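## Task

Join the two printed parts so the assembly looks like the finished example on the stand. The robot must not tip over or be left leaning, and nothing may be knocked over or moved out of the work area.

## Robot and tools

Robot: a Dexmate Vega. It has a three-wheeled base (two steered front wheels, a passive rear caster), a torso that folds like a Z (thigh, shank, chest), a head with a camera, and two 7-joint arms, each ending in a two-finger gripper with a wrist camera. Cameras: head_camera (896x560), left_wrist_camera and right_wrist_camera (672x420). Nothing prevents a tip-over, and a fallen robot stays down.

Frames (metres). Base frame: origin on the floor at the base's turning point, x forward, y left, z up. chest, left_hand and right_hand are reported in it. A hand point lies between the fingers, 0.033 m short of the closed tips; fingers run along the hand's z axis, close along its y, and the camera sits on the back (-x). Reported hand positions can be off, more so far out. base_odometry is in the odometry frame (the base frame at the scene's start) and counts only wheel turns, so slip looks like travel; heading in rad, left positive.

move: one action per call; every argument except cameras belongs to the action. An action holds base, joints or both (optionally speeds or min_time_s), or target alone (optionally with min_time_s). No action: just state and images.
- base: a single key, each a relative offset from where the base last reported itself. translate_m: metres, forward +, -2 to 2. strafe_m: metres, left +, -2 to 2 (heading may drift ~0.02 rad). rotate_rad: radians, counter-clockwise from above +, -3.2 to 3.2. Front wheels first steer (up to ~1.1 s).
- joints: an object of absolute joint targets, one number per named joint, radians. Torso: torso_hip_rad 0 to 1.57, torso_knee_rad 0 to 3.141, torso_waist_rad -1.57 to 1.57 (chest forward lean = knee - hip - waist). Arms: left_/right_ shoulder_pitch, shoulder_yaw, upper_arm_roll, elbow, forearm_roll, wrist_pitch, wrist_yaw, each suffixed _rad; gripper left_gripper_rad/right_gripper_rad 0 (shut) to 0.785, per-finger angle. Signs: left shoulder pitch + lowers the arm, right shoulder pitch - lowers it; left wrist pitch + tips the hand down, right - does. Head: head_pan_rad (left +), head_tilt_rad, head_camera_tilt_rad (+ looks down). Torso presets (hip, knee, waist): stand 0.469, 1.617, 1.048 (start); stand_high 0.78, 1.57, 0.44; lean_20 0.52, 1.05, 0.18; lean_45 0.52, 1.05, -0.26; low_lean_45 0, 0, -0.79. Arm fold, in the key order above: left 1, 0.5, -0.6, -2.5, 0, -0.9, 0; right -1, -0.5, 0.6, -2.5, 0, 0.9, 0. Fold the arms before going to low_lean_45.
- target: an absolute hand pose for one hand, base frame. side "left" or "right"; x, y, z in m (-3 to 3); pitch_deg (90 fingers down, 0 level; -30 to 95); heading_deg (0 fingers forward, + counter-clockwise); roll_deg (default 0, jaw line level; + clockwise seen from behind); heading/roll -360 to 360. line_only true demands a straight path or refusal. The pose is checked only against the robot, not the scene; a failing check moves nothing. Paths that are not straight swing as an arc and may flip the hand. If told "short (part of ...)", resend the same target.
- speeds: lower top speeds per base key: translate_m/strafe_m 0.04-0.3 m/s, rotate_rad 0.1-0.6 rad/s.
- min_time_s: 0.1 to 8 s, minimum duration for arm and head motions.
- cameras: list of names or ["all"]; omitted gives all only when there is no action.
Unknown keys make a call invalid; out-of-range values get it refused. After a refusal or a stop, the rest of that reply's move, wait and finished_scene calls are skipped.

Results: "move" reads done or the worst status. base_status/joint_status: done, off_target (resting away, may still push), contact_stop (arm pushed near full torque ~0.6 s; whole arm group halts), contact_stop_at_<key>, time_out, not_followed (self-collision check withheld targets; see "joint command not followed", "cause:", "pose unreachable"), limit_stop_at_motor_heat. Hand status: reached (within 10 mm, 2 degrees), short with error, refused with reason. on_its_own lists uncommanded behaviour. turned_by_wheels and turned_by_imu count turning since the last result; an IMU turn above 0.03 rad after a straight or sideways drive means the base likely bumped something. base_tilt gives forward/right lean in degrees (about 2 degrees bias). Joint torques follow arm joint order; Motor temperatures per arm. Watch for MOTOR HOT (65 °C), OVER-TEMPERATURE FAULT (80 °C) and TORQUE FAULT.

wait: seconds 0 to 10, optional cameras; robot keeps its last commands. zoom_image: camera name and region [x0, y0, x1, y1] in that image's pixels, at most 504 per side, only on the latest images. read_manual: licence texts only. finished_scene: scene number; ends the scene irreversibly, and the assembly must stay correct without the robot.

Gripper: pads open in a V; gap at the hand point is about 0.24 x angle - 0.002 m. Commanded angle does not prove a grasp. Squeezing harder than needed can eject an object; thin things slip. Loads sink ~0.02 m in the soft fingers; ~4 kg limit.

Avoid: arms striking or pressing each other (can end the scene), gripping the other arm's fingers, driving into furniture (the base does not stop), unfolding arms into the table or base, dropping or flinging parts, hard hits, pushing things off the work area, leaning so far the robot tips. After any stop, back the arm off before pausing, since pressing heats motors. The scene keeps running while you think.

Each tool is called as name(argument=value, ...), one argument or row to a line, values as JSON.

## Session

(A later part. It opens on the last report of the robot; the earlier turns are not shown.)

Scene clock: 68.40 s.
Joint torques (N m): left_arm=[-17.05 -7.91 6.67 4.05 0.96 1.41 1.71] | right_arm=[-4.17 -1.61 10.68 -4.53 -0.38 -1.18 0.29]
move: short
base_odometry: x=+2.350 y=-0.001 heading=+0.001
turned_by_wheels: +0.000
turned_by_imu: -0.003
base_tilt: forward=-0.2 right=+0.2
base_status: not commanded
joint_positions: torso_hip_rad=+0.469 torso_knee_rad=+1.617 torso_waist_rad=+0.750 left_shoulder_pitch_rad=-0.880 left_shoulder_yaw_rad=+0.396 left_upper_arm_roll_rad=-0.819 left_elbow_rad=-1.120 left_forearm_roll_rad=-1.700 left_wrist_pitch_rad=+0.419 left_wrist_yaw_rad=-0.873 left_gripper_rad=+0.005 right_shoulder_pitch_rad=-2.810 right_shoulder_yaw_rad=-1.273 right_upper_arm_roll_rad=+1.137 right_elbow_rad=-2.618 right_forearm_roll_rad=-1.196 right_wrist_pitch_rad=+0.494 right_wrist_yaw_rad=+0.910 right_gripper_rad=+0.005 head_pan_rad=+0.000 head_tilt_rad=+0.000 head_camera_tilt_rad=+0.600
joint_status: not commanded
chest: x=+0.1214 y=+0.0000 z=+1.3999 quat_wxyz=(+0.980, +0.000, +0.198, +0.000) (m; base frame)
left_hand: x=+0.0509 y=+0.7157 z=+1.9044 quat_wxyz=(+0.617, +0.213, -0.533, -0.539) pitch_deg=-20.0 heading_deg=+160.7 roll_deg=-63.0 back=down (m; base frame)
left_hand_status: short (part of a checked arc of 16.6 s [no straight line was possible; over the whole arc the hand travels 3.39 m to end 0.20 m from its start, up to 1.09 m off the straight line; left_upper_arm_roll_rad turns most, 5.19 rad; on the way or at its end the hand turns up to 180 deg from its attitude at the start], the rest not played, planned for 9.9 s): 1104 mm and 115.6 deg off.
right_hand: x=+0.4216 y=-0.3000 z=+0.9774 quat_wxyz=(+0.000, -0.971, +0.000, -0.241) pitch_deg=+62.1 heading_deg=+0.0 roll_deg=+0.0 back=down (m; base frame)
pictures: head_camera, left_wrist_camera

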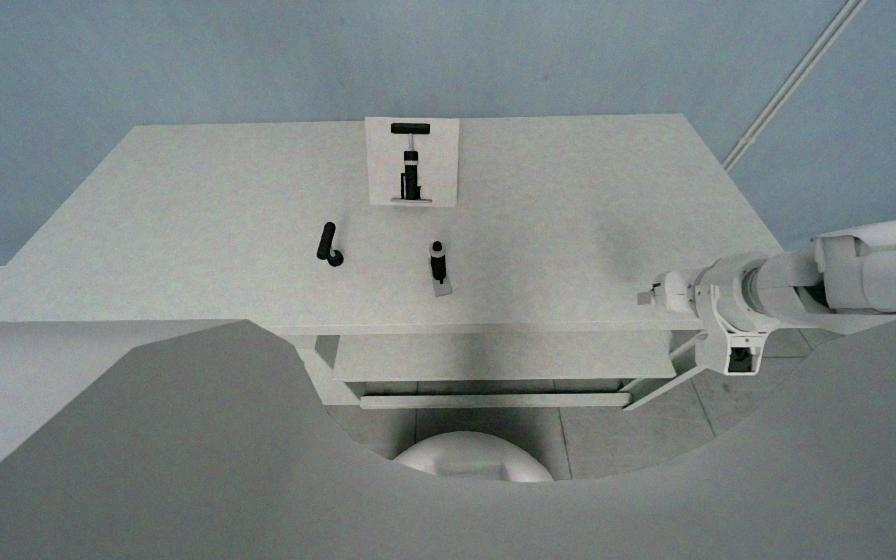

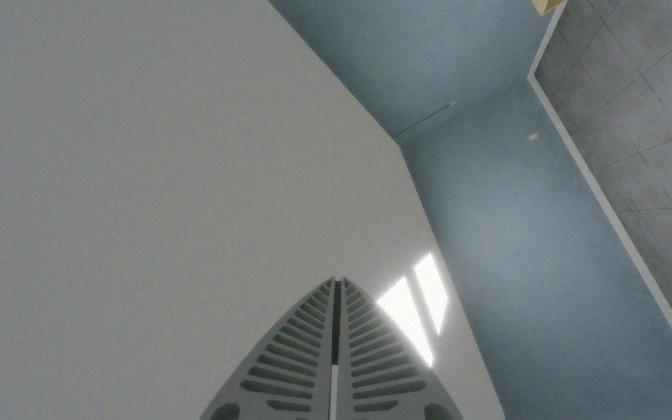

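move(
  target={"side":"left","x":0.70,"y":0.29,"z":1.14,"pitch_deg":90,"heading_deg":0},
  cameras=["head_camera","left_wrist_camera"],
)

zoom_image(
  camera="left_wrist_camera",
  region=[280, 120, 460, 270],
)

zoom_image(
  camera="left_wrist_camera",
  region=[120, 130, 300, 280],
)

Scene clock: 78.00 s.
Joint torques (N m): left_arm=[-18.34 -4.45 2.08 7.85 0.09 0.97 0.6] | right_arm=[-3.53 -2.29 9.93 -3.28 -0.14 -1.62 0.38]
move: done
base_odometry: x=+2.350 y=-0.001 heading=+0.001
turned_by_wheels: +0.000
turned_by_imu: -0.003
base_tilt: forward=-0.3 right=+0.0
base_status: not commanded
joint_positions: torso_hip_rad=+0.469 torso_knee_rad=+1.617 torso_waist_rad=+0.750 left_shoulder_pitch_rad=-0.872 left_shoulder_yaw_rad=-0.137 left_upper_arm_roll_rad=-2.701 left_elbow_rad=-0.675 left_forearm_roll_rad=-2.727 left_wrist_pitch_rad=+1.364 left_wrist_yaw_rad=-0.854 left_gripper_rad=+0.005 right_shoulder_pitch_rad=-2.810 right_shoulder_yaw_rad=-1.273 right_upper_arm_roll_rad=+1.137 right_elbow_rad=-2.618 right_forearm_roll_rad=-1.196 right_wrist_pitch_rad=+0.494 right_wrist_yaw_rad=+0.910 right_gripper_rad=+0.005 head_pan_rad=+0.000 head_tilt_rad=+0.000 head_camera_tilt_rad=+0.600
joint_status: not commanded
chest: x=+0.1214 y=+0.0000 z=+1.3999 quat_wxyz=(+0.980, +0.000, +0.198, +0.000) (m; base frame)
left_hand: x=+0.7002 y=+0.2937 z=+1.1404 quat_wxyz=(+0.000, +0.001, -1.000, -0.003) pitch_deg=+89.7 heading_deg=+0.1 roll_deg=+0.0 (m; base frame)
left_hand_status: reached (checked arc [a long move; over the whole arc the hand travels 1.36 m to end 1.09 m from its start, up to 0.34 m off the straight line; left_upper_arm_roll_rad turns most, 1.89 rad; on the way or at its end the hand turns up to 116 deg from its attitude at the start], planned for 6.2 s): 4 mm and 0.3 deg off.
right_hand: x=+0.4216 y=-0.3000 z=+0.9774 quat_wxyz=(+0.000, -0.971, +0.000, -0.241) pitch_deg=+62.1 heading_deg=+0.0 roll_deg=+0.0 back=down (m; base frame)
pictures: head_camera, left_wrist_camera

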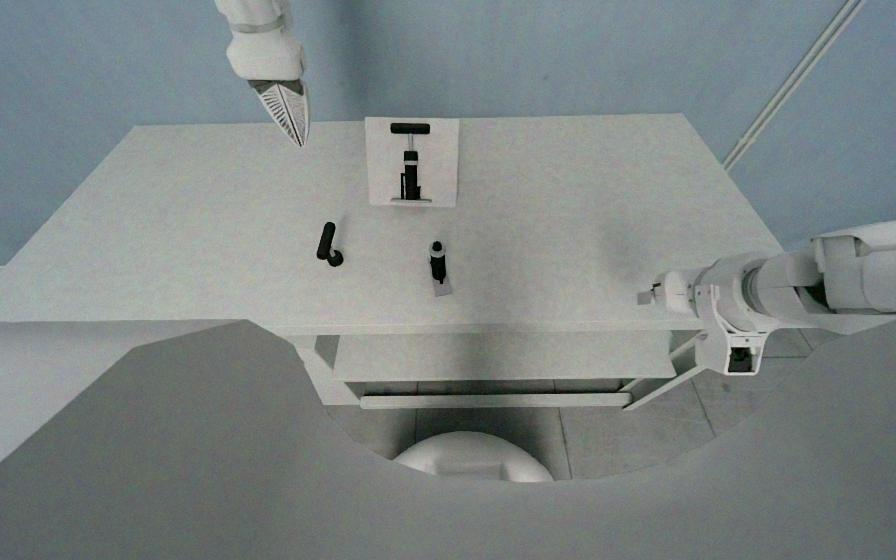

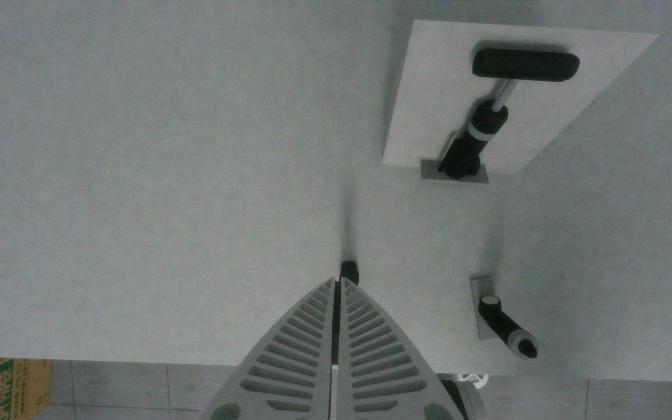

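Scaled by 2.800 from the camera's 672x420 image, which has a finer 960x600 frame.

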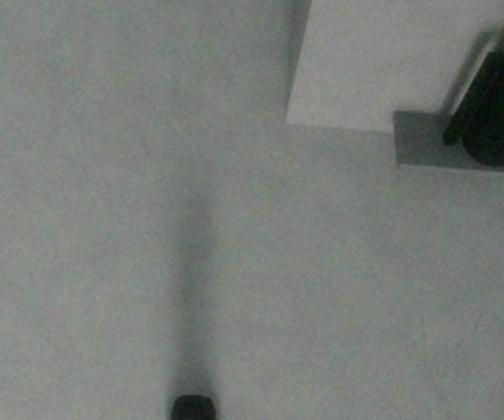

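Scaled by 2.800 from the camera's 672x420 image, which has a finer 960x600 frame.

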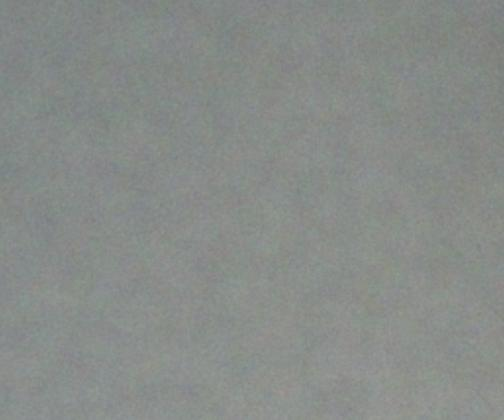

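move(
  target={"side":"left","x":0.56,"y":0.29,"z":1.12,"pitch_deg":90,"heading_deg":0,"line_only":true},
  cameras=["head_camera","left_wrist_camera"],
)

zoom_image(
  camera="left_wrist_camera",
  region=[260, 100, 440, 250],
)

zoom_image(
  camera="left_wrist_camera",
  region=[420, 120, 600, 270],
)

Scene clock: 83.60 s.
Joint torques (N m): left_arm=[-22.25 -1.67 2.58 4.71 0.63 0.25 0.39] | right_arm=[-4.55 -1.56 9.98 -2.76 -0.04 -0.65 -0.14]
move: done
base_odometry: x=+2.350 y=-0.001 heading=+0.001
turned_by_wheels: +0.000
turned_by_imu: -0.002
base_tilt: forward=-0.2 right=+0.2
base_status: not commanded
joint_positions: torso_hip_rad=+0.469 torso_knee_rad=+1.617 torso_waist_rad=+0.750 left_shoulder_pitch_rad=-1.359 left_shoulder_yaw_rad=-0.334 left_upper_arm_roll_rad=-2.782 left_elbow_rad=-1.775 left_forearm_roll_rad=-2.982 left_wrist_pitch_rad=+0.784 left_wrist_yaw_rad=-0.587 left_gripper_rad=+0.005 right_shoulder_pitch_rad=-2.810 right_shoulder_yaw_rad=-1.273 right_upper_arm_roll_rad=+1.137 right_elbow_rad=-2.618 right_forearm_roll_rad=-1.196 right_wrist_pitch_rad=+0.494 right_wrist_yaw_rad=+0.910 right_gripper_rad=+0.005 head_pan_rad=+0.000 head_tilt_rad=+0.000 head_camera_tilt_rad=+0.600
joint_status: not commanded
chest: x=+0.1214 y=+0.0000 z=+1.3999 quat_wxyz=(+0.980, +0.000, +0.198, +0.000) (m; base frame)
left_hand: x=+0.5607 y=+0.2900 z=+1.1200 quat_wxyz=(+0.000, +0.000, -1.000, +0.000) pitch_deg=+90.0 heading_deg=+0.0 roll_deg=+0.0 (m; base frame)
left_hand_status: reached (straight line, planned for 3.8 s): 1 mm and 0.0 deg off.
right_hand: x=+0.4216 y=-0.3000 z=+0.9774 quat_wxyz=(+0.000, -0.971, +0.000, -0.241) pitch_deg=+62.1 heading_deg=+0.0 roll_deg=+0.0 back=down (m; base frame)
pictures: head_camera, left_wrist_camera

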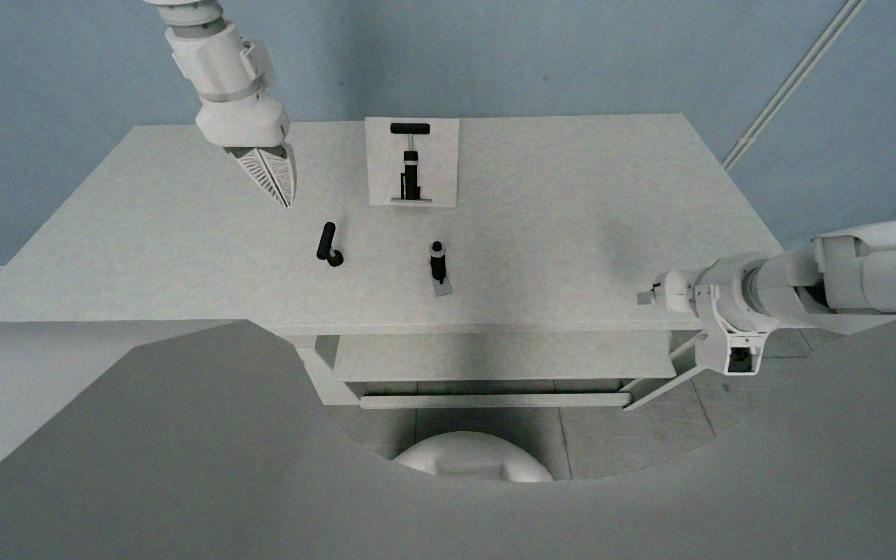

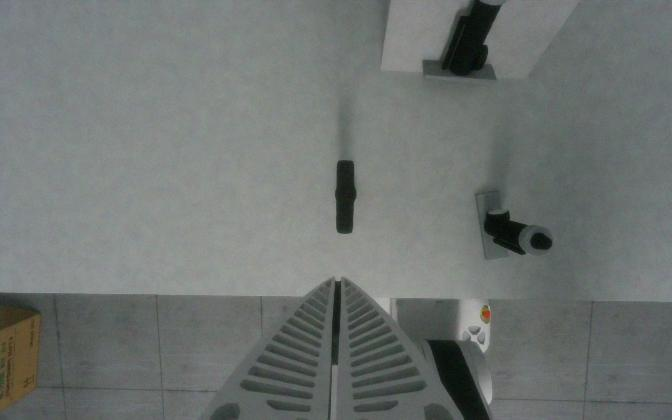

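Scaled by 2.800 from the camera's 672x420 image, which has a finer 960x600 frame.

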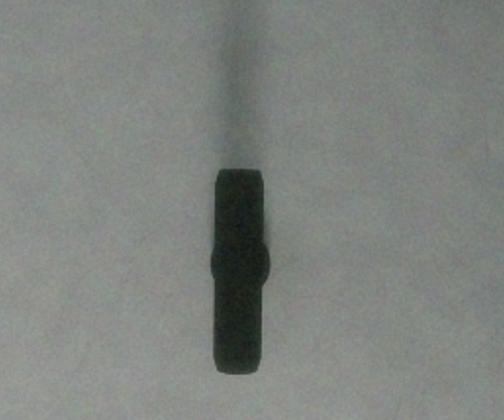

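Scaled by 2.800 from the camera's 672x420 image, which has a finer 960x600 frame.

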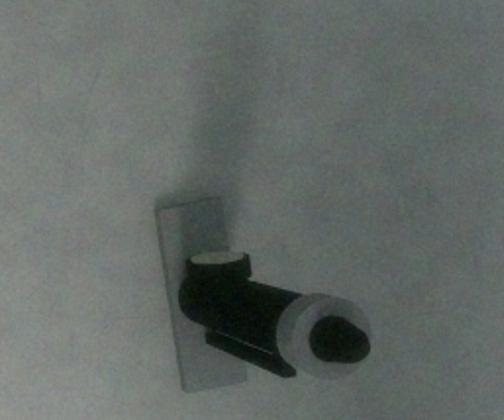

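move(
  target={"side":"left","x":0.53,"y":0.06,"z":1.10,"pitch_deg":90,"heading_deg":0,"line_only":true},
  cameras=["head_camera","left_wrist_camera"],
)

zoom_image(
  camera="left_wrist_camera",
  region=[280, 150, 400, 250],
)

zoom_image(
  camera="left_wrist_camera",
  region=[120, 120, 260, 250],
)

Scene clock: 86.30 s.
Joint torques (N m): left_arm=[-22.35 -0.59 2.87 5.56 -0.11 0.19 0.48] | right_arm=[-1.47 0.62 9.6 -3.8 -0.13 -1.11 0.08]
move: refused
base_odometry: x=+2.350 y=-0.001 heading=+0.001
turned_by_wheels: +0.000
turned_by_imu: -0.001
base_tilt: forward=-0.2 right=+0.2
base_status: not commanded
joint_positions: torso_hip_rad=+0.469 torso_knee_rad=+1.617 torso_waist_rad=+0.750 left_shoulder_pitch_rad=-1.361 left_shoulder_yaw_rad=-0.335 left_upper_arm_roll_rad=-2.783 left_elbow_rad=-1.780 left_forearm_roll_rad=-2.982 left_wrist_pitch_rad=+0.782 left_wrist_yaw_rad=-0.586 left_gripper_rad=+0.005 right_shoulder_pitch_rad=-2.810 right_shoulder_yaw_rad=-1.273 right_upper_arm_roll_rad=+1.137 right_elbow_rad=-2.618 right_forearm_roll_rad=-1.196 right_wrist_pitch_rad=+0.494 right_wrist_yaw_rad=+0.910 right_gripper_rad=+0.005 head_pan_rad=+0.000 head_tilt_rad=+0.000 head_camera_tilt_rad=+0.600
joint_status: not commanded
chest: x=+0.1214 y=+0.0000 z=+1.3999 quat_wxyz=(+0.980, +0.000, +0.198, +0.000) (m; base frame)
left_hand: x=+0.5598 y=+0.2900 z=+1.1198 quat_wxyz=(+0.000, +0.000, -1.000, +0.000) pitch_deg=+90.0 heading_deg=+0.0 roll_deg=+0.0 (m; base frame)
left_hand_status: refused: you asked line_only, and the move would not run on a straight line (no straight line was possible) but on a checked arc of 15.0 s: over the whole arc the hand travels 2.92 m to end 0.23 m from its start, up to 0.99 m off the straight line; left_upper_arm_roll_rad turns most, 4.69 rad; on the way or at its end the hand turns up to 180 deg from its attitude at the start. Nothing moved.
right_hand: x=+0.4216 y=-0.3000 z=+0.9774 quat_wxyz=(+0.000, -0.971, +0.000, -0.241) pitch_deg=+62.1 heading_deg=+0.0 roll_deg=+0.0 back=down (m; base frame)
pictures: head_camera, left_wrist_camera

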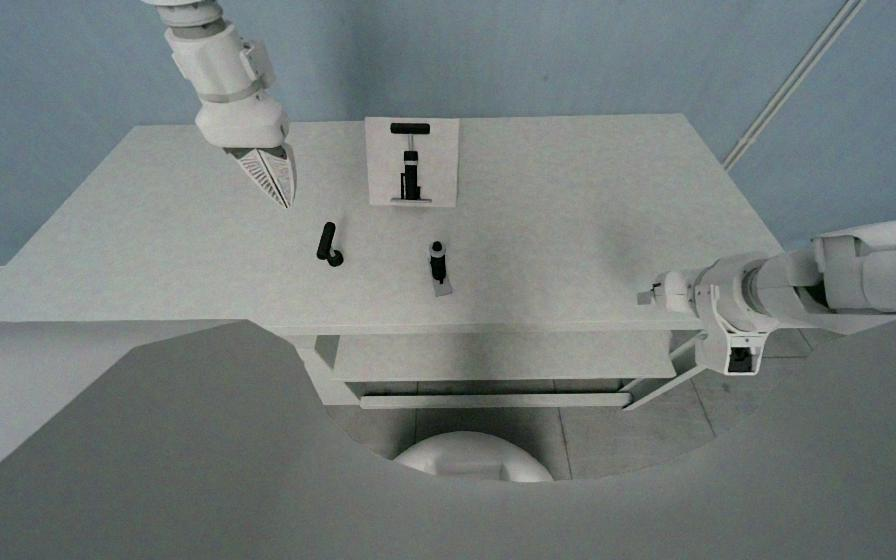

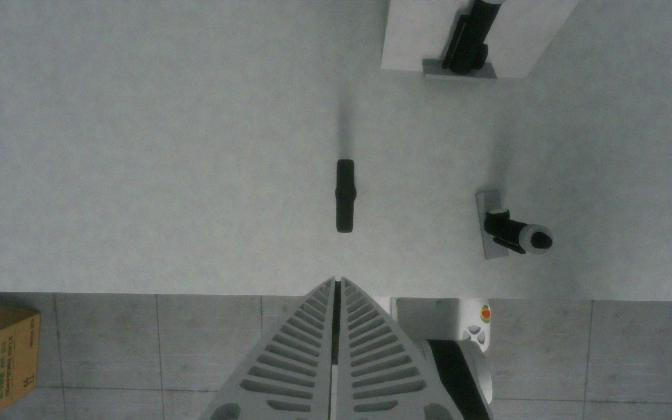

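Scaled by 4.200 from the camera's 672x420 image, which has a finer 960x600 frame.

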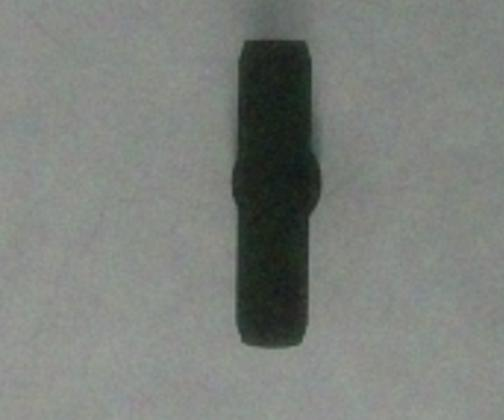

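Scaled by 3.600 from the camera's 672x420 image, which has a finer 960x600 frame.

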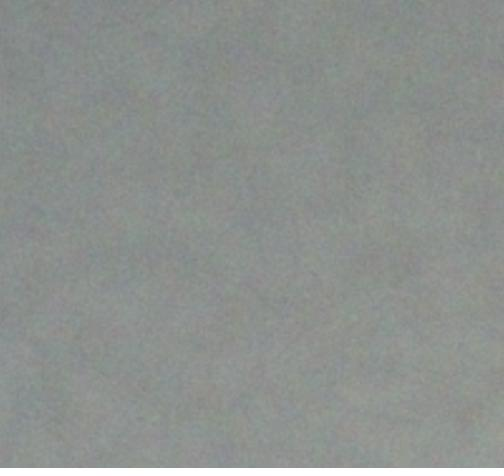

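move(
  joints={"left_gripper_rad":0.3},
)

move(
  target={"side":"left","x":0.606,"y":0.2855,"z":1.05,"pitch_deg":90,"heading_deg":0,"line_only":true},
  cameras=["head_camera","left_wrist_camera"],
)

zoom_image(
  camera="head_camera",
  region=[280, 180, 370, 280],
)

Scene clock: 87.73 s.
Joint torques (N m): left_arm=[-22.08 -2.73 2.73 7.09 0.4 -0.31 0.33] | right_arm=[-2.62 1.1 9.79 -3.93 -0.17 -0.84 0.15]
move: done
base_odometry: x=+2.350 y=-0.001 heading=+0.001
turned_by_wheels: +0.000
turned_by_imu: +0.000
base_tilt: forward=-0.4 right=+0.3
base_status: not commanded
joint_positions: torso_hip_rad=+0.469 torso_knee_rad=+1.617 torso_waist_rad=+0.750 left_shoulder_pitch_rad=-1.361 left_shoulder_yaw_rad=-0.335 left_upper_arm_roll_rad=-2.783 left_elbow_rad=-1.780 left_forearm_roll_rad=-2.982 left_wrist_pitch_rad=+0.782 left_wrist_yaw_rad=-0.586 left_gripper_rad=+0.300 right_shoulder_pitch_rad=-2.810 right_shoulder_yaw_rad=-1.273 right_upper_arm_roll_rad=+1.137 right_elbow_rad=-2.618 right_forearm_roll_rad=-1.196 right_wrist_pitch_rad=+0.494 right_wrist_yaw_rad=+0.910 right_gripper_rad=+0.005 head_pan_rad=+0.000 head_tilt_rad=+0.000 head_camera_tilt_rad=+0.600
joint_status: all done
chest: x=+0.1214 y=+0.0000 z=+1.3999 quat_wxyz=(+0.980, +0.000, +0.198, +0.000) (m; base frame)
left_hand: x=+0.5598 y=+0.2900 z=+1.1198 quat_wxyz=(+0.000, +0.000, -1.000, +0.000) pitch_deg=+90.0 heading_deg=+0.0 roll_deg=+0.0 (m; base frame)
right_hand: x=+0.4216 y=-0.3000 z=+0.9774 quat_wxyz=(+0.000, -0.971, +0.000, -0.241) pitch_deg=+62.1 heading_deg=+0.0 roll_deg=+0.0 back=down (m; base frame)
pictures: none

Scene clock: 90.37 s.
Joint torques (N m): left_arm=[-13.12 0.65 1.48 7.17 -0.11 -0.02 0.26] | right_arm=[-3.5 -0.32 10.42 -5.02 -0.29 -1.62 0.31]
move: done
base_odometry: x=+2.350 y=-0.001 heading=+0.001
turned_by_wheels: +0.000
turned_by_imu: -0.001
base_tilt: forward=-0.2 right=+0.2
base_status: not commanded
joint_positions: torso_hip_rad=+0.469 torso_knee_rad=+1.617 torso_waist_rad=+0.750 left_shoulder_pitch_rad=-1.170 left_shoulder_yaw_rad=-0.141 left_upper_arm_roll_rad=-2.898 left_elbow_rad=-1.567 left_forearm_roll_rad=-3.040 left_wrist_pitch_rad=+0.781 left_wrist_yaw_rad=-0.343 left_gripper_rad=+0.300 right_shoulder_pitch_rad=-2.810 right_shoulder_yaw_rad=-1.273 right_upper_arm_roll_rad=+1.137 right_elbow_rad=-2.618 right_forearm_roll_rad=-1.196 right_wrist_pitch_rad=+0.494 right_wrist_yaw_rad=+0.910 right_gripper_rad=+0.005 head_pan_rad=+0.000 head_tilt_rad=+0.000 head_camera_tilt_rad=+0.600
joint_status: not commanded
chest: x=+0.1214 y=+0.0000 z=+1.3999 quat_wxyz=(+0.980, +0.000, +0.198, +0.000) (m; base frame)
left_hand: x=+0.6053 y=+0.2856 z=+1.0509 quat_wxyz=(+0.000, +0.000, -1.000, +0.000) pitch_deg=+90.0 heading_deg=+0.0 roll_deg=+0.0 (m; base frame)
left_hand_status: reached (straight line, planned for 1.3 s): 1 mm and 0.0 deg off.
right_hand: x=+0.4216 y=-0.3000 z=+0.9774 quat_wxyz=(+0.000, -0.971, +0.000, -0.241) pitch_deg=+62.1 heading_deg=+0.0 roll_deg=+0.0 back=down (m; base frame)
pictures: head_camera, left_wrist_camera

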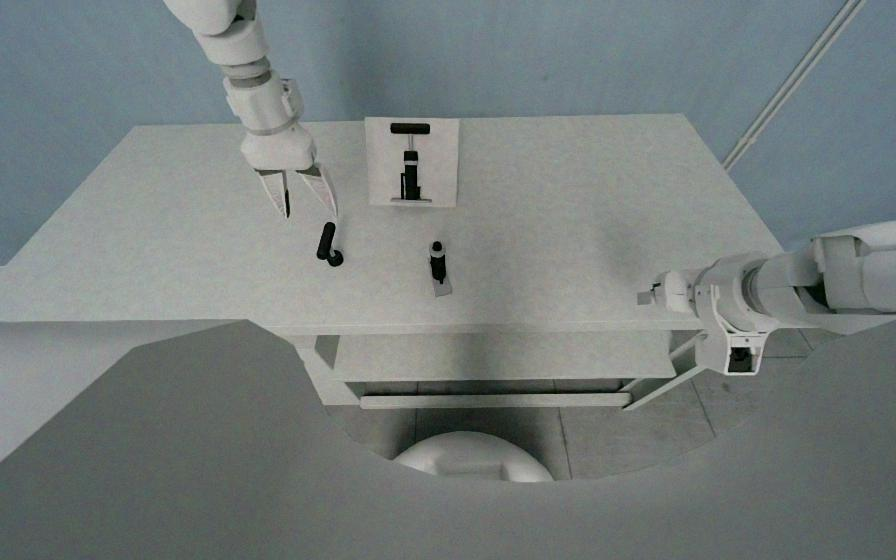

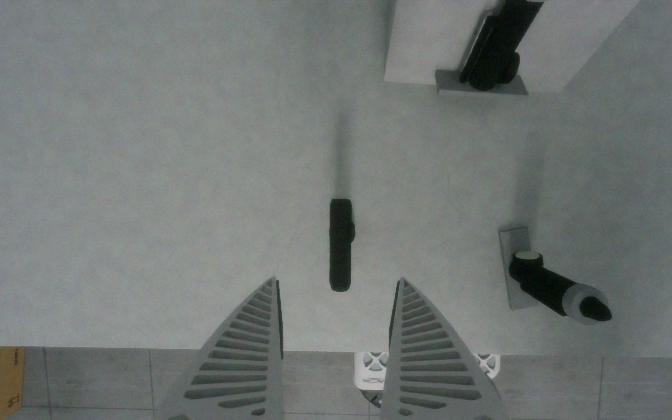

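Scaled by 5.040 from the camera's 896x560 image, which has a finer 960x600 frame.

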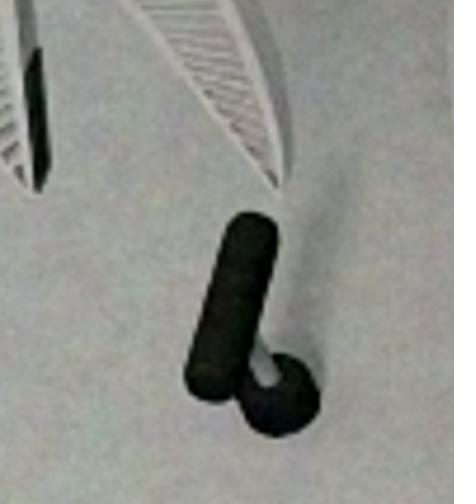

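move(
  target={"side":"left","x":0.607,"y":0.286,"z":0.985,"pitch_deg":90,"heading_deg":0,"line_only":true},
  cameras=["head_camera","left_wrist_camera"],
)

zoom_image(
  camera="head_camera",
  region=[280, 180, 370, 280],
)

zoom_image(
  camera="left_wrist_camera",
  region=[270, 220, 410, 360],
)

Scene clock: 93.63 s.
Joint torques (N m): left_arm=[-14.8 1.37 0.01 6.7 -0.14 -0.69 0.59] | right_arm=[-4.23 -1.74 10.77 -3.75 0.05 -1.3 0.13]
move: done
base_odometry: x=+2.350 y=-0.001 heading=+0.001
turned_by_wheels: +0.000
turned_by_imu: -0.001
base_tilt: forward=-0.3 right=+0.3
base_status: not commanded
joint_positions: torso_hip_rad=+0.469 torso_knee_rad=+1.617 torso_waist_rad=+0.750 left_shoulder_pitch_rad=-1.055 left_shoulder_yaw_rad=-0.020 left_upper_arm_roll_rad=-2.988 left_elbow_rad=-1.548 left_forearm_roll_rad=-3.041 left_wrist_pitch_rad=+0.674 left_wrist_yaw_rad=-0.197 left_gripper_rad=+0.300 right_shoulder_pitch_rad=-2.810 right_shoulder_yaw_rad=-1.273 right_upper_arm_roll_rad=+1.137 right_elbow_rad=-2.618 right_forearm_roll_rad=-1.196 right_wrist_pitch_rad=+0.494 right_wrist_yaw_rad=+0.910 right_gripper_rad=+0.005 head_pan_rad=+0.000 head_tilt_rad=+0.000 head_camera_tilt_rad=+0.600
joint_status: not commanded
chest: x=+0.1214 y=+0.0000 z=+1.3999 quat_wxyz=(+0.980, +0.000, +0.198, +0.000) (m; base frame)
left_hand: x=+0.6069 y=+0.2861 z=+0.9872 quat_wxyz=(+0.000, +0.000, -1.000, +0.000) pitch_deg=+90.0 heading_deg=+0.0 roll_deg=+0.0 (m; base frame)
left_hand_status: reached (straight line, planned for 0.8 s): 2 mm and 0.1 deg off.
right_hand: x=+0.4216 y=-0.3000 z=+0.9774 quat_wxyz=(+0.000, -0.971, +0.000, -0.241) pitch_deg=+62.1 heading_deg=+0.0 roll_deg=+0.0 back=down (m; base frame)
pictures: head_camera, left_wrist_camera

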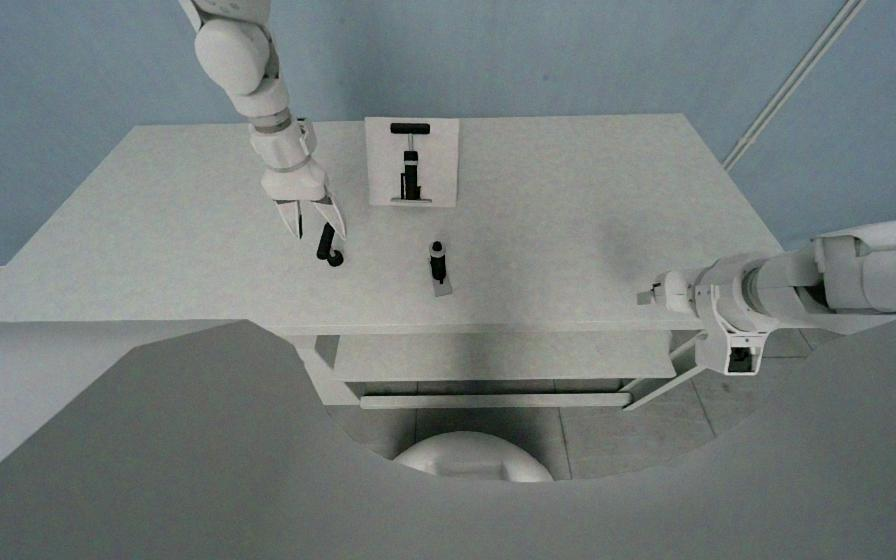

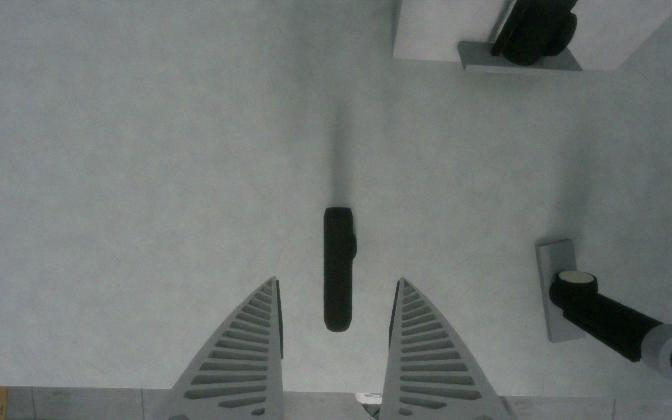

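Scaled by 5.040 from the camera's 896x560 image, which has a finer 960x600 frame.

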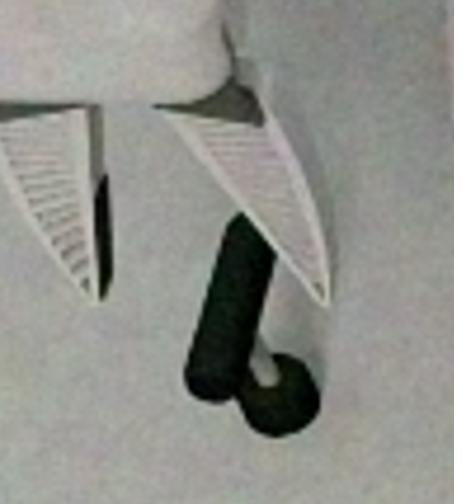

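Scaled by 3.600 from the camera's 672x420 image, which has a finer 960x600 frame.

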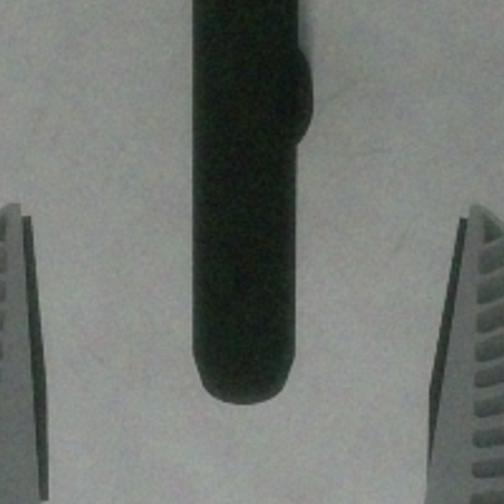

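move(
  target={"side":"left","x":0.609,"y":0.2885,"z":0.945,"pitch_deg":90,"heading_deg":0,"line_only":true},
  cameras=["head_camera","left_wrist_camera"],
)

zoom_image(
  camera="left_wrist_camera",
  region=[240, 180, 440, 420],
)

zoom_image(
  camera="head_camera",
  region=[280, 180, 370, 280],
)

Scene clock: 96.03 s.
Joint torques (N m): left_arm=[-14.11 2.75 1.03 6.91 -0.11 -0.23 0.31] | right_arm=[-3.77 -1.87 10.73 -3.05 -0.25 -0.11 0.24]
move: done
base_odometry: x=+2.350 y=-0.001 heading=+0.001
turned_by_wheels: +0.000
turned_by_imu: -0.001
base_tilt: forward=-0.3 right=+0.1
base_status: not commanded
joint_positions: torso_hip_rad=+0.469 torso_knee_rad=+1.617 torso_waist_rad=+0.750 left_shoulder_pitch_rad=-0.960 left_shoulder_yaw_rad=+0.011 left_upper_arm_roll_rad=-3.005 left_elbow_rad=-1.508 left_forearm_roll_rad=-3.041 left_wrist_pitch_rad=+0.617 left_wrist_yaw_rad=-0.168 left_gripper_rad=+0.300 right_shoulder_pitch_rad=-2.810 right_shoulder_yaw_rad=-1.273 right_upper_arm_roll_rad=+1.137 right_elbow_rad=-2.618 right_forearm_roll_rad=-1.196 right_wrist_pitch_rad=+0.494 right_wrist_yaw_rad=+0.910 right_gripper_rad=+0.005 head_pan_rad=+0.000 head_tilt_rad=+0.000 head_camera_tilt_rad=+0.600
joint_status: not commanded
chest: x=+0.1214 y=+0.0000 z=+1.3999 quat_wxyz=(+0.980, +0.000, +0.198, +0.000) (m; base frame)
left_hand: x=+0.6089 y=+0.2885 z=+0.9471 quat_wxyz=(+0.000, +0.000, -1.000, +0.000) pitch_deg=+90.0 heading_deg=+0.0 roll_deg=+0.0 (m; base frame)
left_hand_status: reached (straight line, planned for 0.6 s): 2 mm and 0.0 deg off.
right_hand: x=+0.4216 y=-0.3000 z=+0.9774 quat_wxyz=(+0.000, -0.971, +0.000, -0.241) pitch_deg=+62.1 heading_deg=+0.0 roll_deg=+0.0 back=down (m; base frame)
pictures: head_camera, left_wrist_camera

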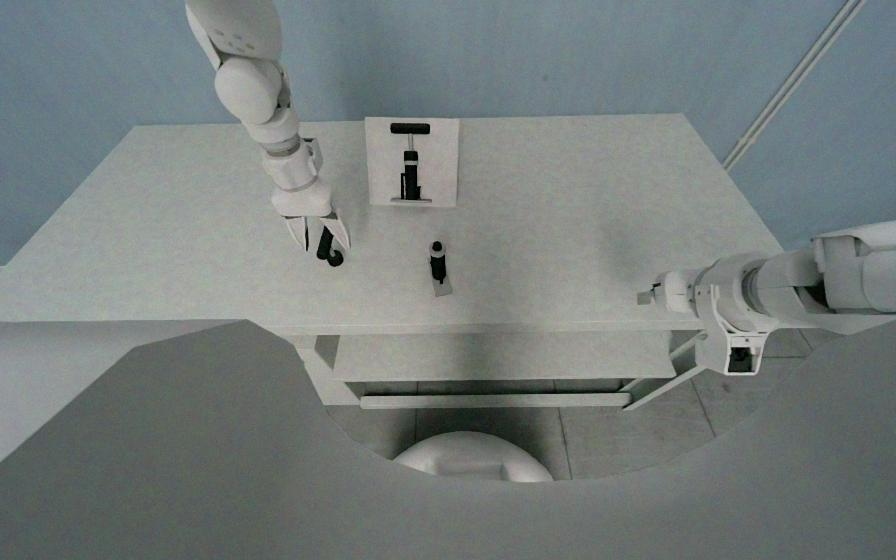

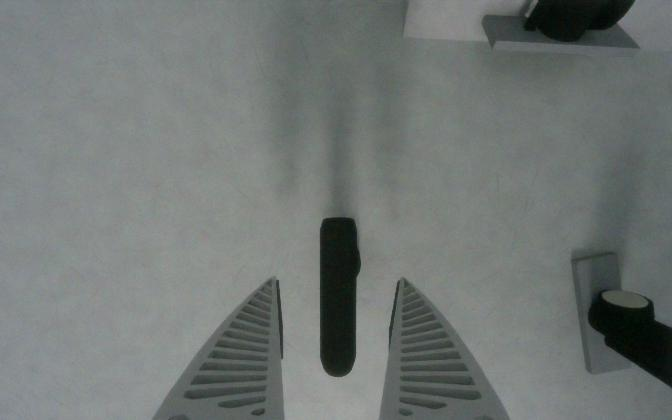

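Scaled by 2.100 from the camera's 672x420 image, which has a finer 960x600 frame.

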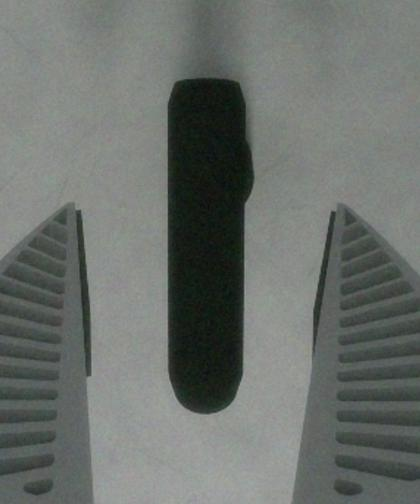

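Scaled by 5.040 from the camera's 896x560 image, which has a finer 960x600 frame.

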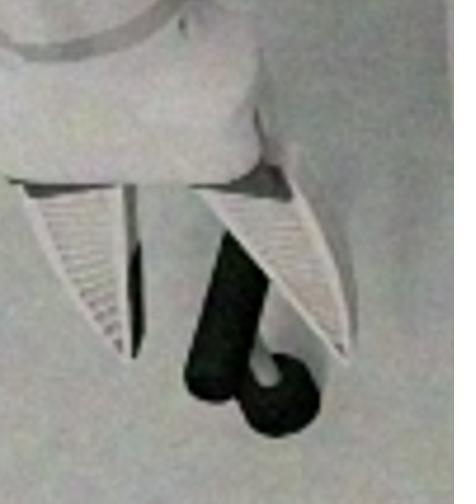

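move(
  target={"side":"left","x":0.6112,"y":0.29,"z":0.937,"pitch_deg":90,"heading_deg":0,"line_only":true},
)

move(
  joints={"left_gripper_rad":0.05},
  min_time_s=2,
  cameras=["head_camera","left_wrist_camera"],
)

move(
  target={"side":"left","x":0.6112,"y":0.29,"z":1.1,"pitch_deg":90,"heading_deg":0,"line_only":true},
  cameras=["head_camera","left_wrist_camera"],
)

zoom_image(
  camera="head_camera",
  region=[260, 140, 370, 260],
)

Scene clock: 97.70 s.
Joint torques (N m): left_arm=[-15.54 2.17 2.55 5.35 -0.1 -1.01 -0.19] | right_arm=[-3.9 0.51 11.45 -3.65 -0.27 -1.05 0.18]
move: done
base_odometry: x=+2.350 y=-0.001 heading=+0.001
turned_by_wheels: +0.000
turned_by_imu: +0.000
base_tilt: forward=-0.2 right=+0.2
base_status: not commanded
joint_positions: torso_hip_rad=+0.469 torso_knee_rad=+1.617 torso_waist_rad=+0.750 left_shoulder_pitch_rad=-0.935 left_shoulder_yaw_rad=+0.014 left_upper_arm_roll_rad=-3.005 left_elbow_rad=-1.488 left_forearm_roll_rad=-3.041 left_wrist_pitch_rad=+0.612 left_wrist_yaw_rad=-0.168 left_gripper_rad=+0.300 right_shoulder_pitch_rad=-2.810 right_shoulder_yaw_rad=-1.273 right_upper_arm_roll_rad=+1.137 right_elbow_rad=-2.618 right_forearm_roll_rad=-1.196 right_wrist_pitch_rad=+0.494 right_wrist_yaw_rad=+0.910 right_gripper_rad=+0.005 head_pan_rad=+0.000 head_tilt_rad=+0.000 head_camera_tilt_rad=+0.600
joint_status: not commanded
chest: x=+0.1214 y=+0.0000 z=+1.3999 quat_wxyz=(+0.980, +0.000, +0.198, +0.000) (m; base frame)
left_hand: x=+0.6107 y=+0.2897 z=+0.9386 quat_wxyz=(+0.000, +0.000, -1.000, +0.000) pitch_deg=+90.0 heading_deg=+0.0 roll_deg=+0.0 (m; base frame)
left_hand_status: reached (straight line, planned for 0.4 s): 2 mm and 0.0 deg off.
right_hand: x=+0.4216 y=-0.3000 z=+0.9774 quat_wxyz=(+0.000, -0.971, +0.000, -0.241) pitch_deg=+62.1 heading_deg=+0.0 roll_deg=+0.0 back=down (m; base frame)
pictures: none

Scene clock: 98.47 s.
Joint torques (N m): left_arm=[-15.7 2.56 2.91 6.23 -0.07 0.18 -0.34] | right_arm=[-2.7 -0.8 10.52 -3.3 -0.09 -0.03 0.12]
move: done
base_odometry: x=+2.350 y=-0.001 heading=+0.001
turned_by_wheels: +0.000
turned_by_imu: +0.000
base_tilt: forward=-0.2 right=+0.4
base_status: not commanded
joint_positions: torso_hip_rad=+0.469 torso_knee_rad=+1.617 torso_waist_rad=+0.750 left_shoulder_pitch_rad=-0.931 left_shoulder_yaw_rad=+0.015 left_upper_arm_roll_rad=-3.005 left_elbow_rad=-1.484 left_forearm_roll_rad=-3.041 left_wrist_pitch_rad=+0.612 left_wrist_yaw_rad=-0.169 left_gripper_rad=+0.050 right_shoulder_pitch_rad=-2.810 right_shoulder_yaw_rad=-1.273 right_upper_arm_roll_rad=+1.137 right_elbow_rad=-2.618 right_forearm_roll_rad=-1.196 right_wrist_pitch_rad=+0.494 right_wrist_yaw_rad=+0.910 right_gripper_rad=+0.005 head_pan_rad=+0.000 head_tilt_rad=+0.000 head_camera_tilt_rad=+0.600
joint_status: all done
chest: x=+0.1214 y=+0.0000 z=+1.3999 quat_wxyz=(+0.980, +0.000, +0.198, +0.000) (m; base frame)
left_hand: x=+0.6110 y=+0.2899 z=+0.9373 quat_wxyz=(+0.000, +0.000, -1.000, +0.000) pitch_deg=+90.0 heading_deg=+0.0 roll_deg=+0.0 (m; base frame)
right_hand: x=+0.4216 y=-0.3000 z=+0.9774 quat_wxyz=(+0.000, -0.971, +0.000, -0.241) pitch_deg=+62.1 heading_deg=+0.0 roll_deg=+0.0 back=down (m; base frame)
pictures: head_camera, left_wrist_camera

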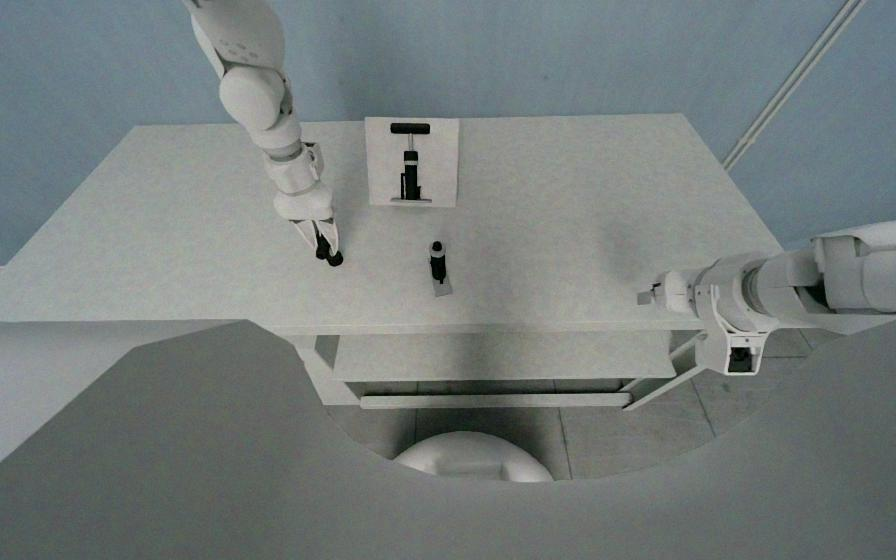

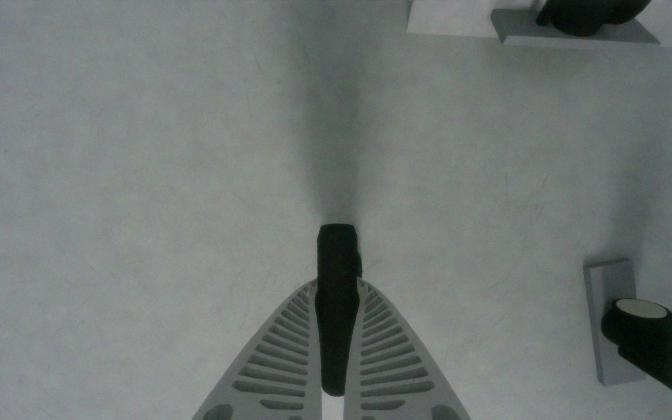

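Scene clock: 101.30 s.
Joint torques (N m): left_arm=[-24.72 -3.41 2.72 8.5 0.85 0.67 -0.43] | right_arm=[-3.31 2.1 10.13 -4.06 -0.34 -0.32 0.36]
move: done
base_odometry: x=+2.350 y=-0.001 heading=+0.001
turned_by_wheels: +0.000
turned_by_imu: -0.001
base_tilt: forward=-0.2 right=+0.1
base_status: not commanded
joint_positions: torso_hip_rad=+0.469 torso_knee_rad=+1.617 torso_waist_rad=+0.750 left_shoulder_pitch_rad=-1.255 left_shoulder_yaw_rad=-0.008 left_upper_arm_roll_rad=-2.995 left_elbow_rad=-1.492 left_forearm_roll_rad=-2.966 left_wrist_pitch_rad=+0.924 left_wrist_yaw_rad=-0.243 left_gripper_rad=+0.050 right_shoulder_pitch_rad=-2.810 right_shoulder_yaw_rad=-1.273 right_upper_arm_roll_rad=+1.137 right_elbow_rad=-2.618 right_forearm_roll_rad=-1.196 right_wrist_pitch_rad=+0.494 right_wrist_yaw_rad=+0.910 right_gripper_rad=+0.005 head_pan_rad=+0.000 head_tilt_rad=+0.000 head_camera_tilt_rad=+0.600
joint_status: not commanded
chest: x=+0.1214 y=+0.0000 z=+1.3999 quat_wxyz=(+0.980, +0.000, +0.198, +0.000) (m; base frame)
left_hand: x=+0.6112 y=+0.2899 z=+1.0976 quat_wxyz=(+0.000, +0.000, -1.000, +0.000) pitch_deg=+90.0 heading_deg=+0.0 roll_deg=+0.0 (m; base frame)
left_hand_status: reached (straight line, planned for 1.5 s): 2 mm and 0.0 deg off.
right_hand: x=+0.4216 y=-0.3000 z=+0.9774 quat_wxyz=(+0.000, -0.971, +0.000, -0.241) pitch_deg=+62.1 heading_deg=+0.0 roll_deg=+0.0 back=down (m; base frame)
pictures: head_camera, left_wrist_camera

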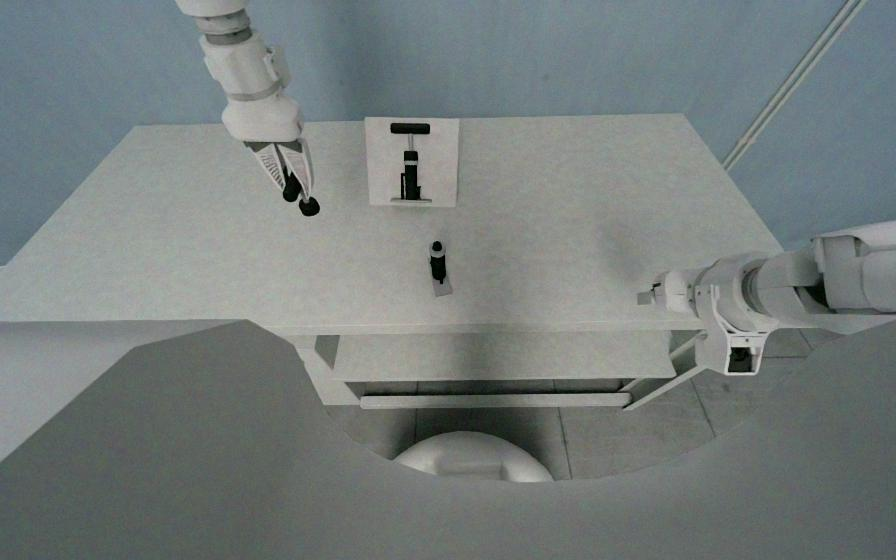

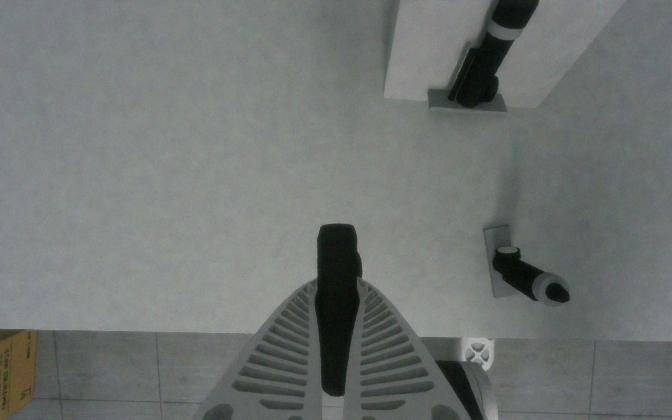

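Scaled by 4.200 from the camera's 896x560 image, which has a finer 960x600 frame.

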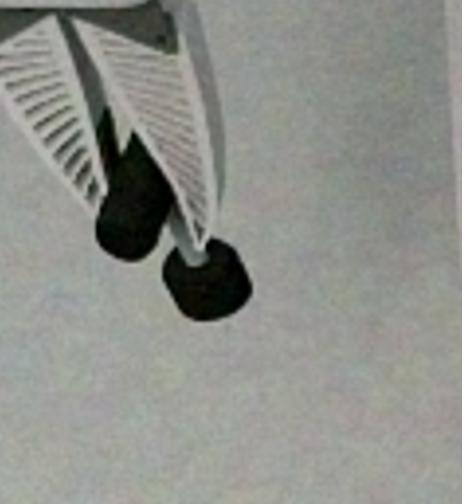

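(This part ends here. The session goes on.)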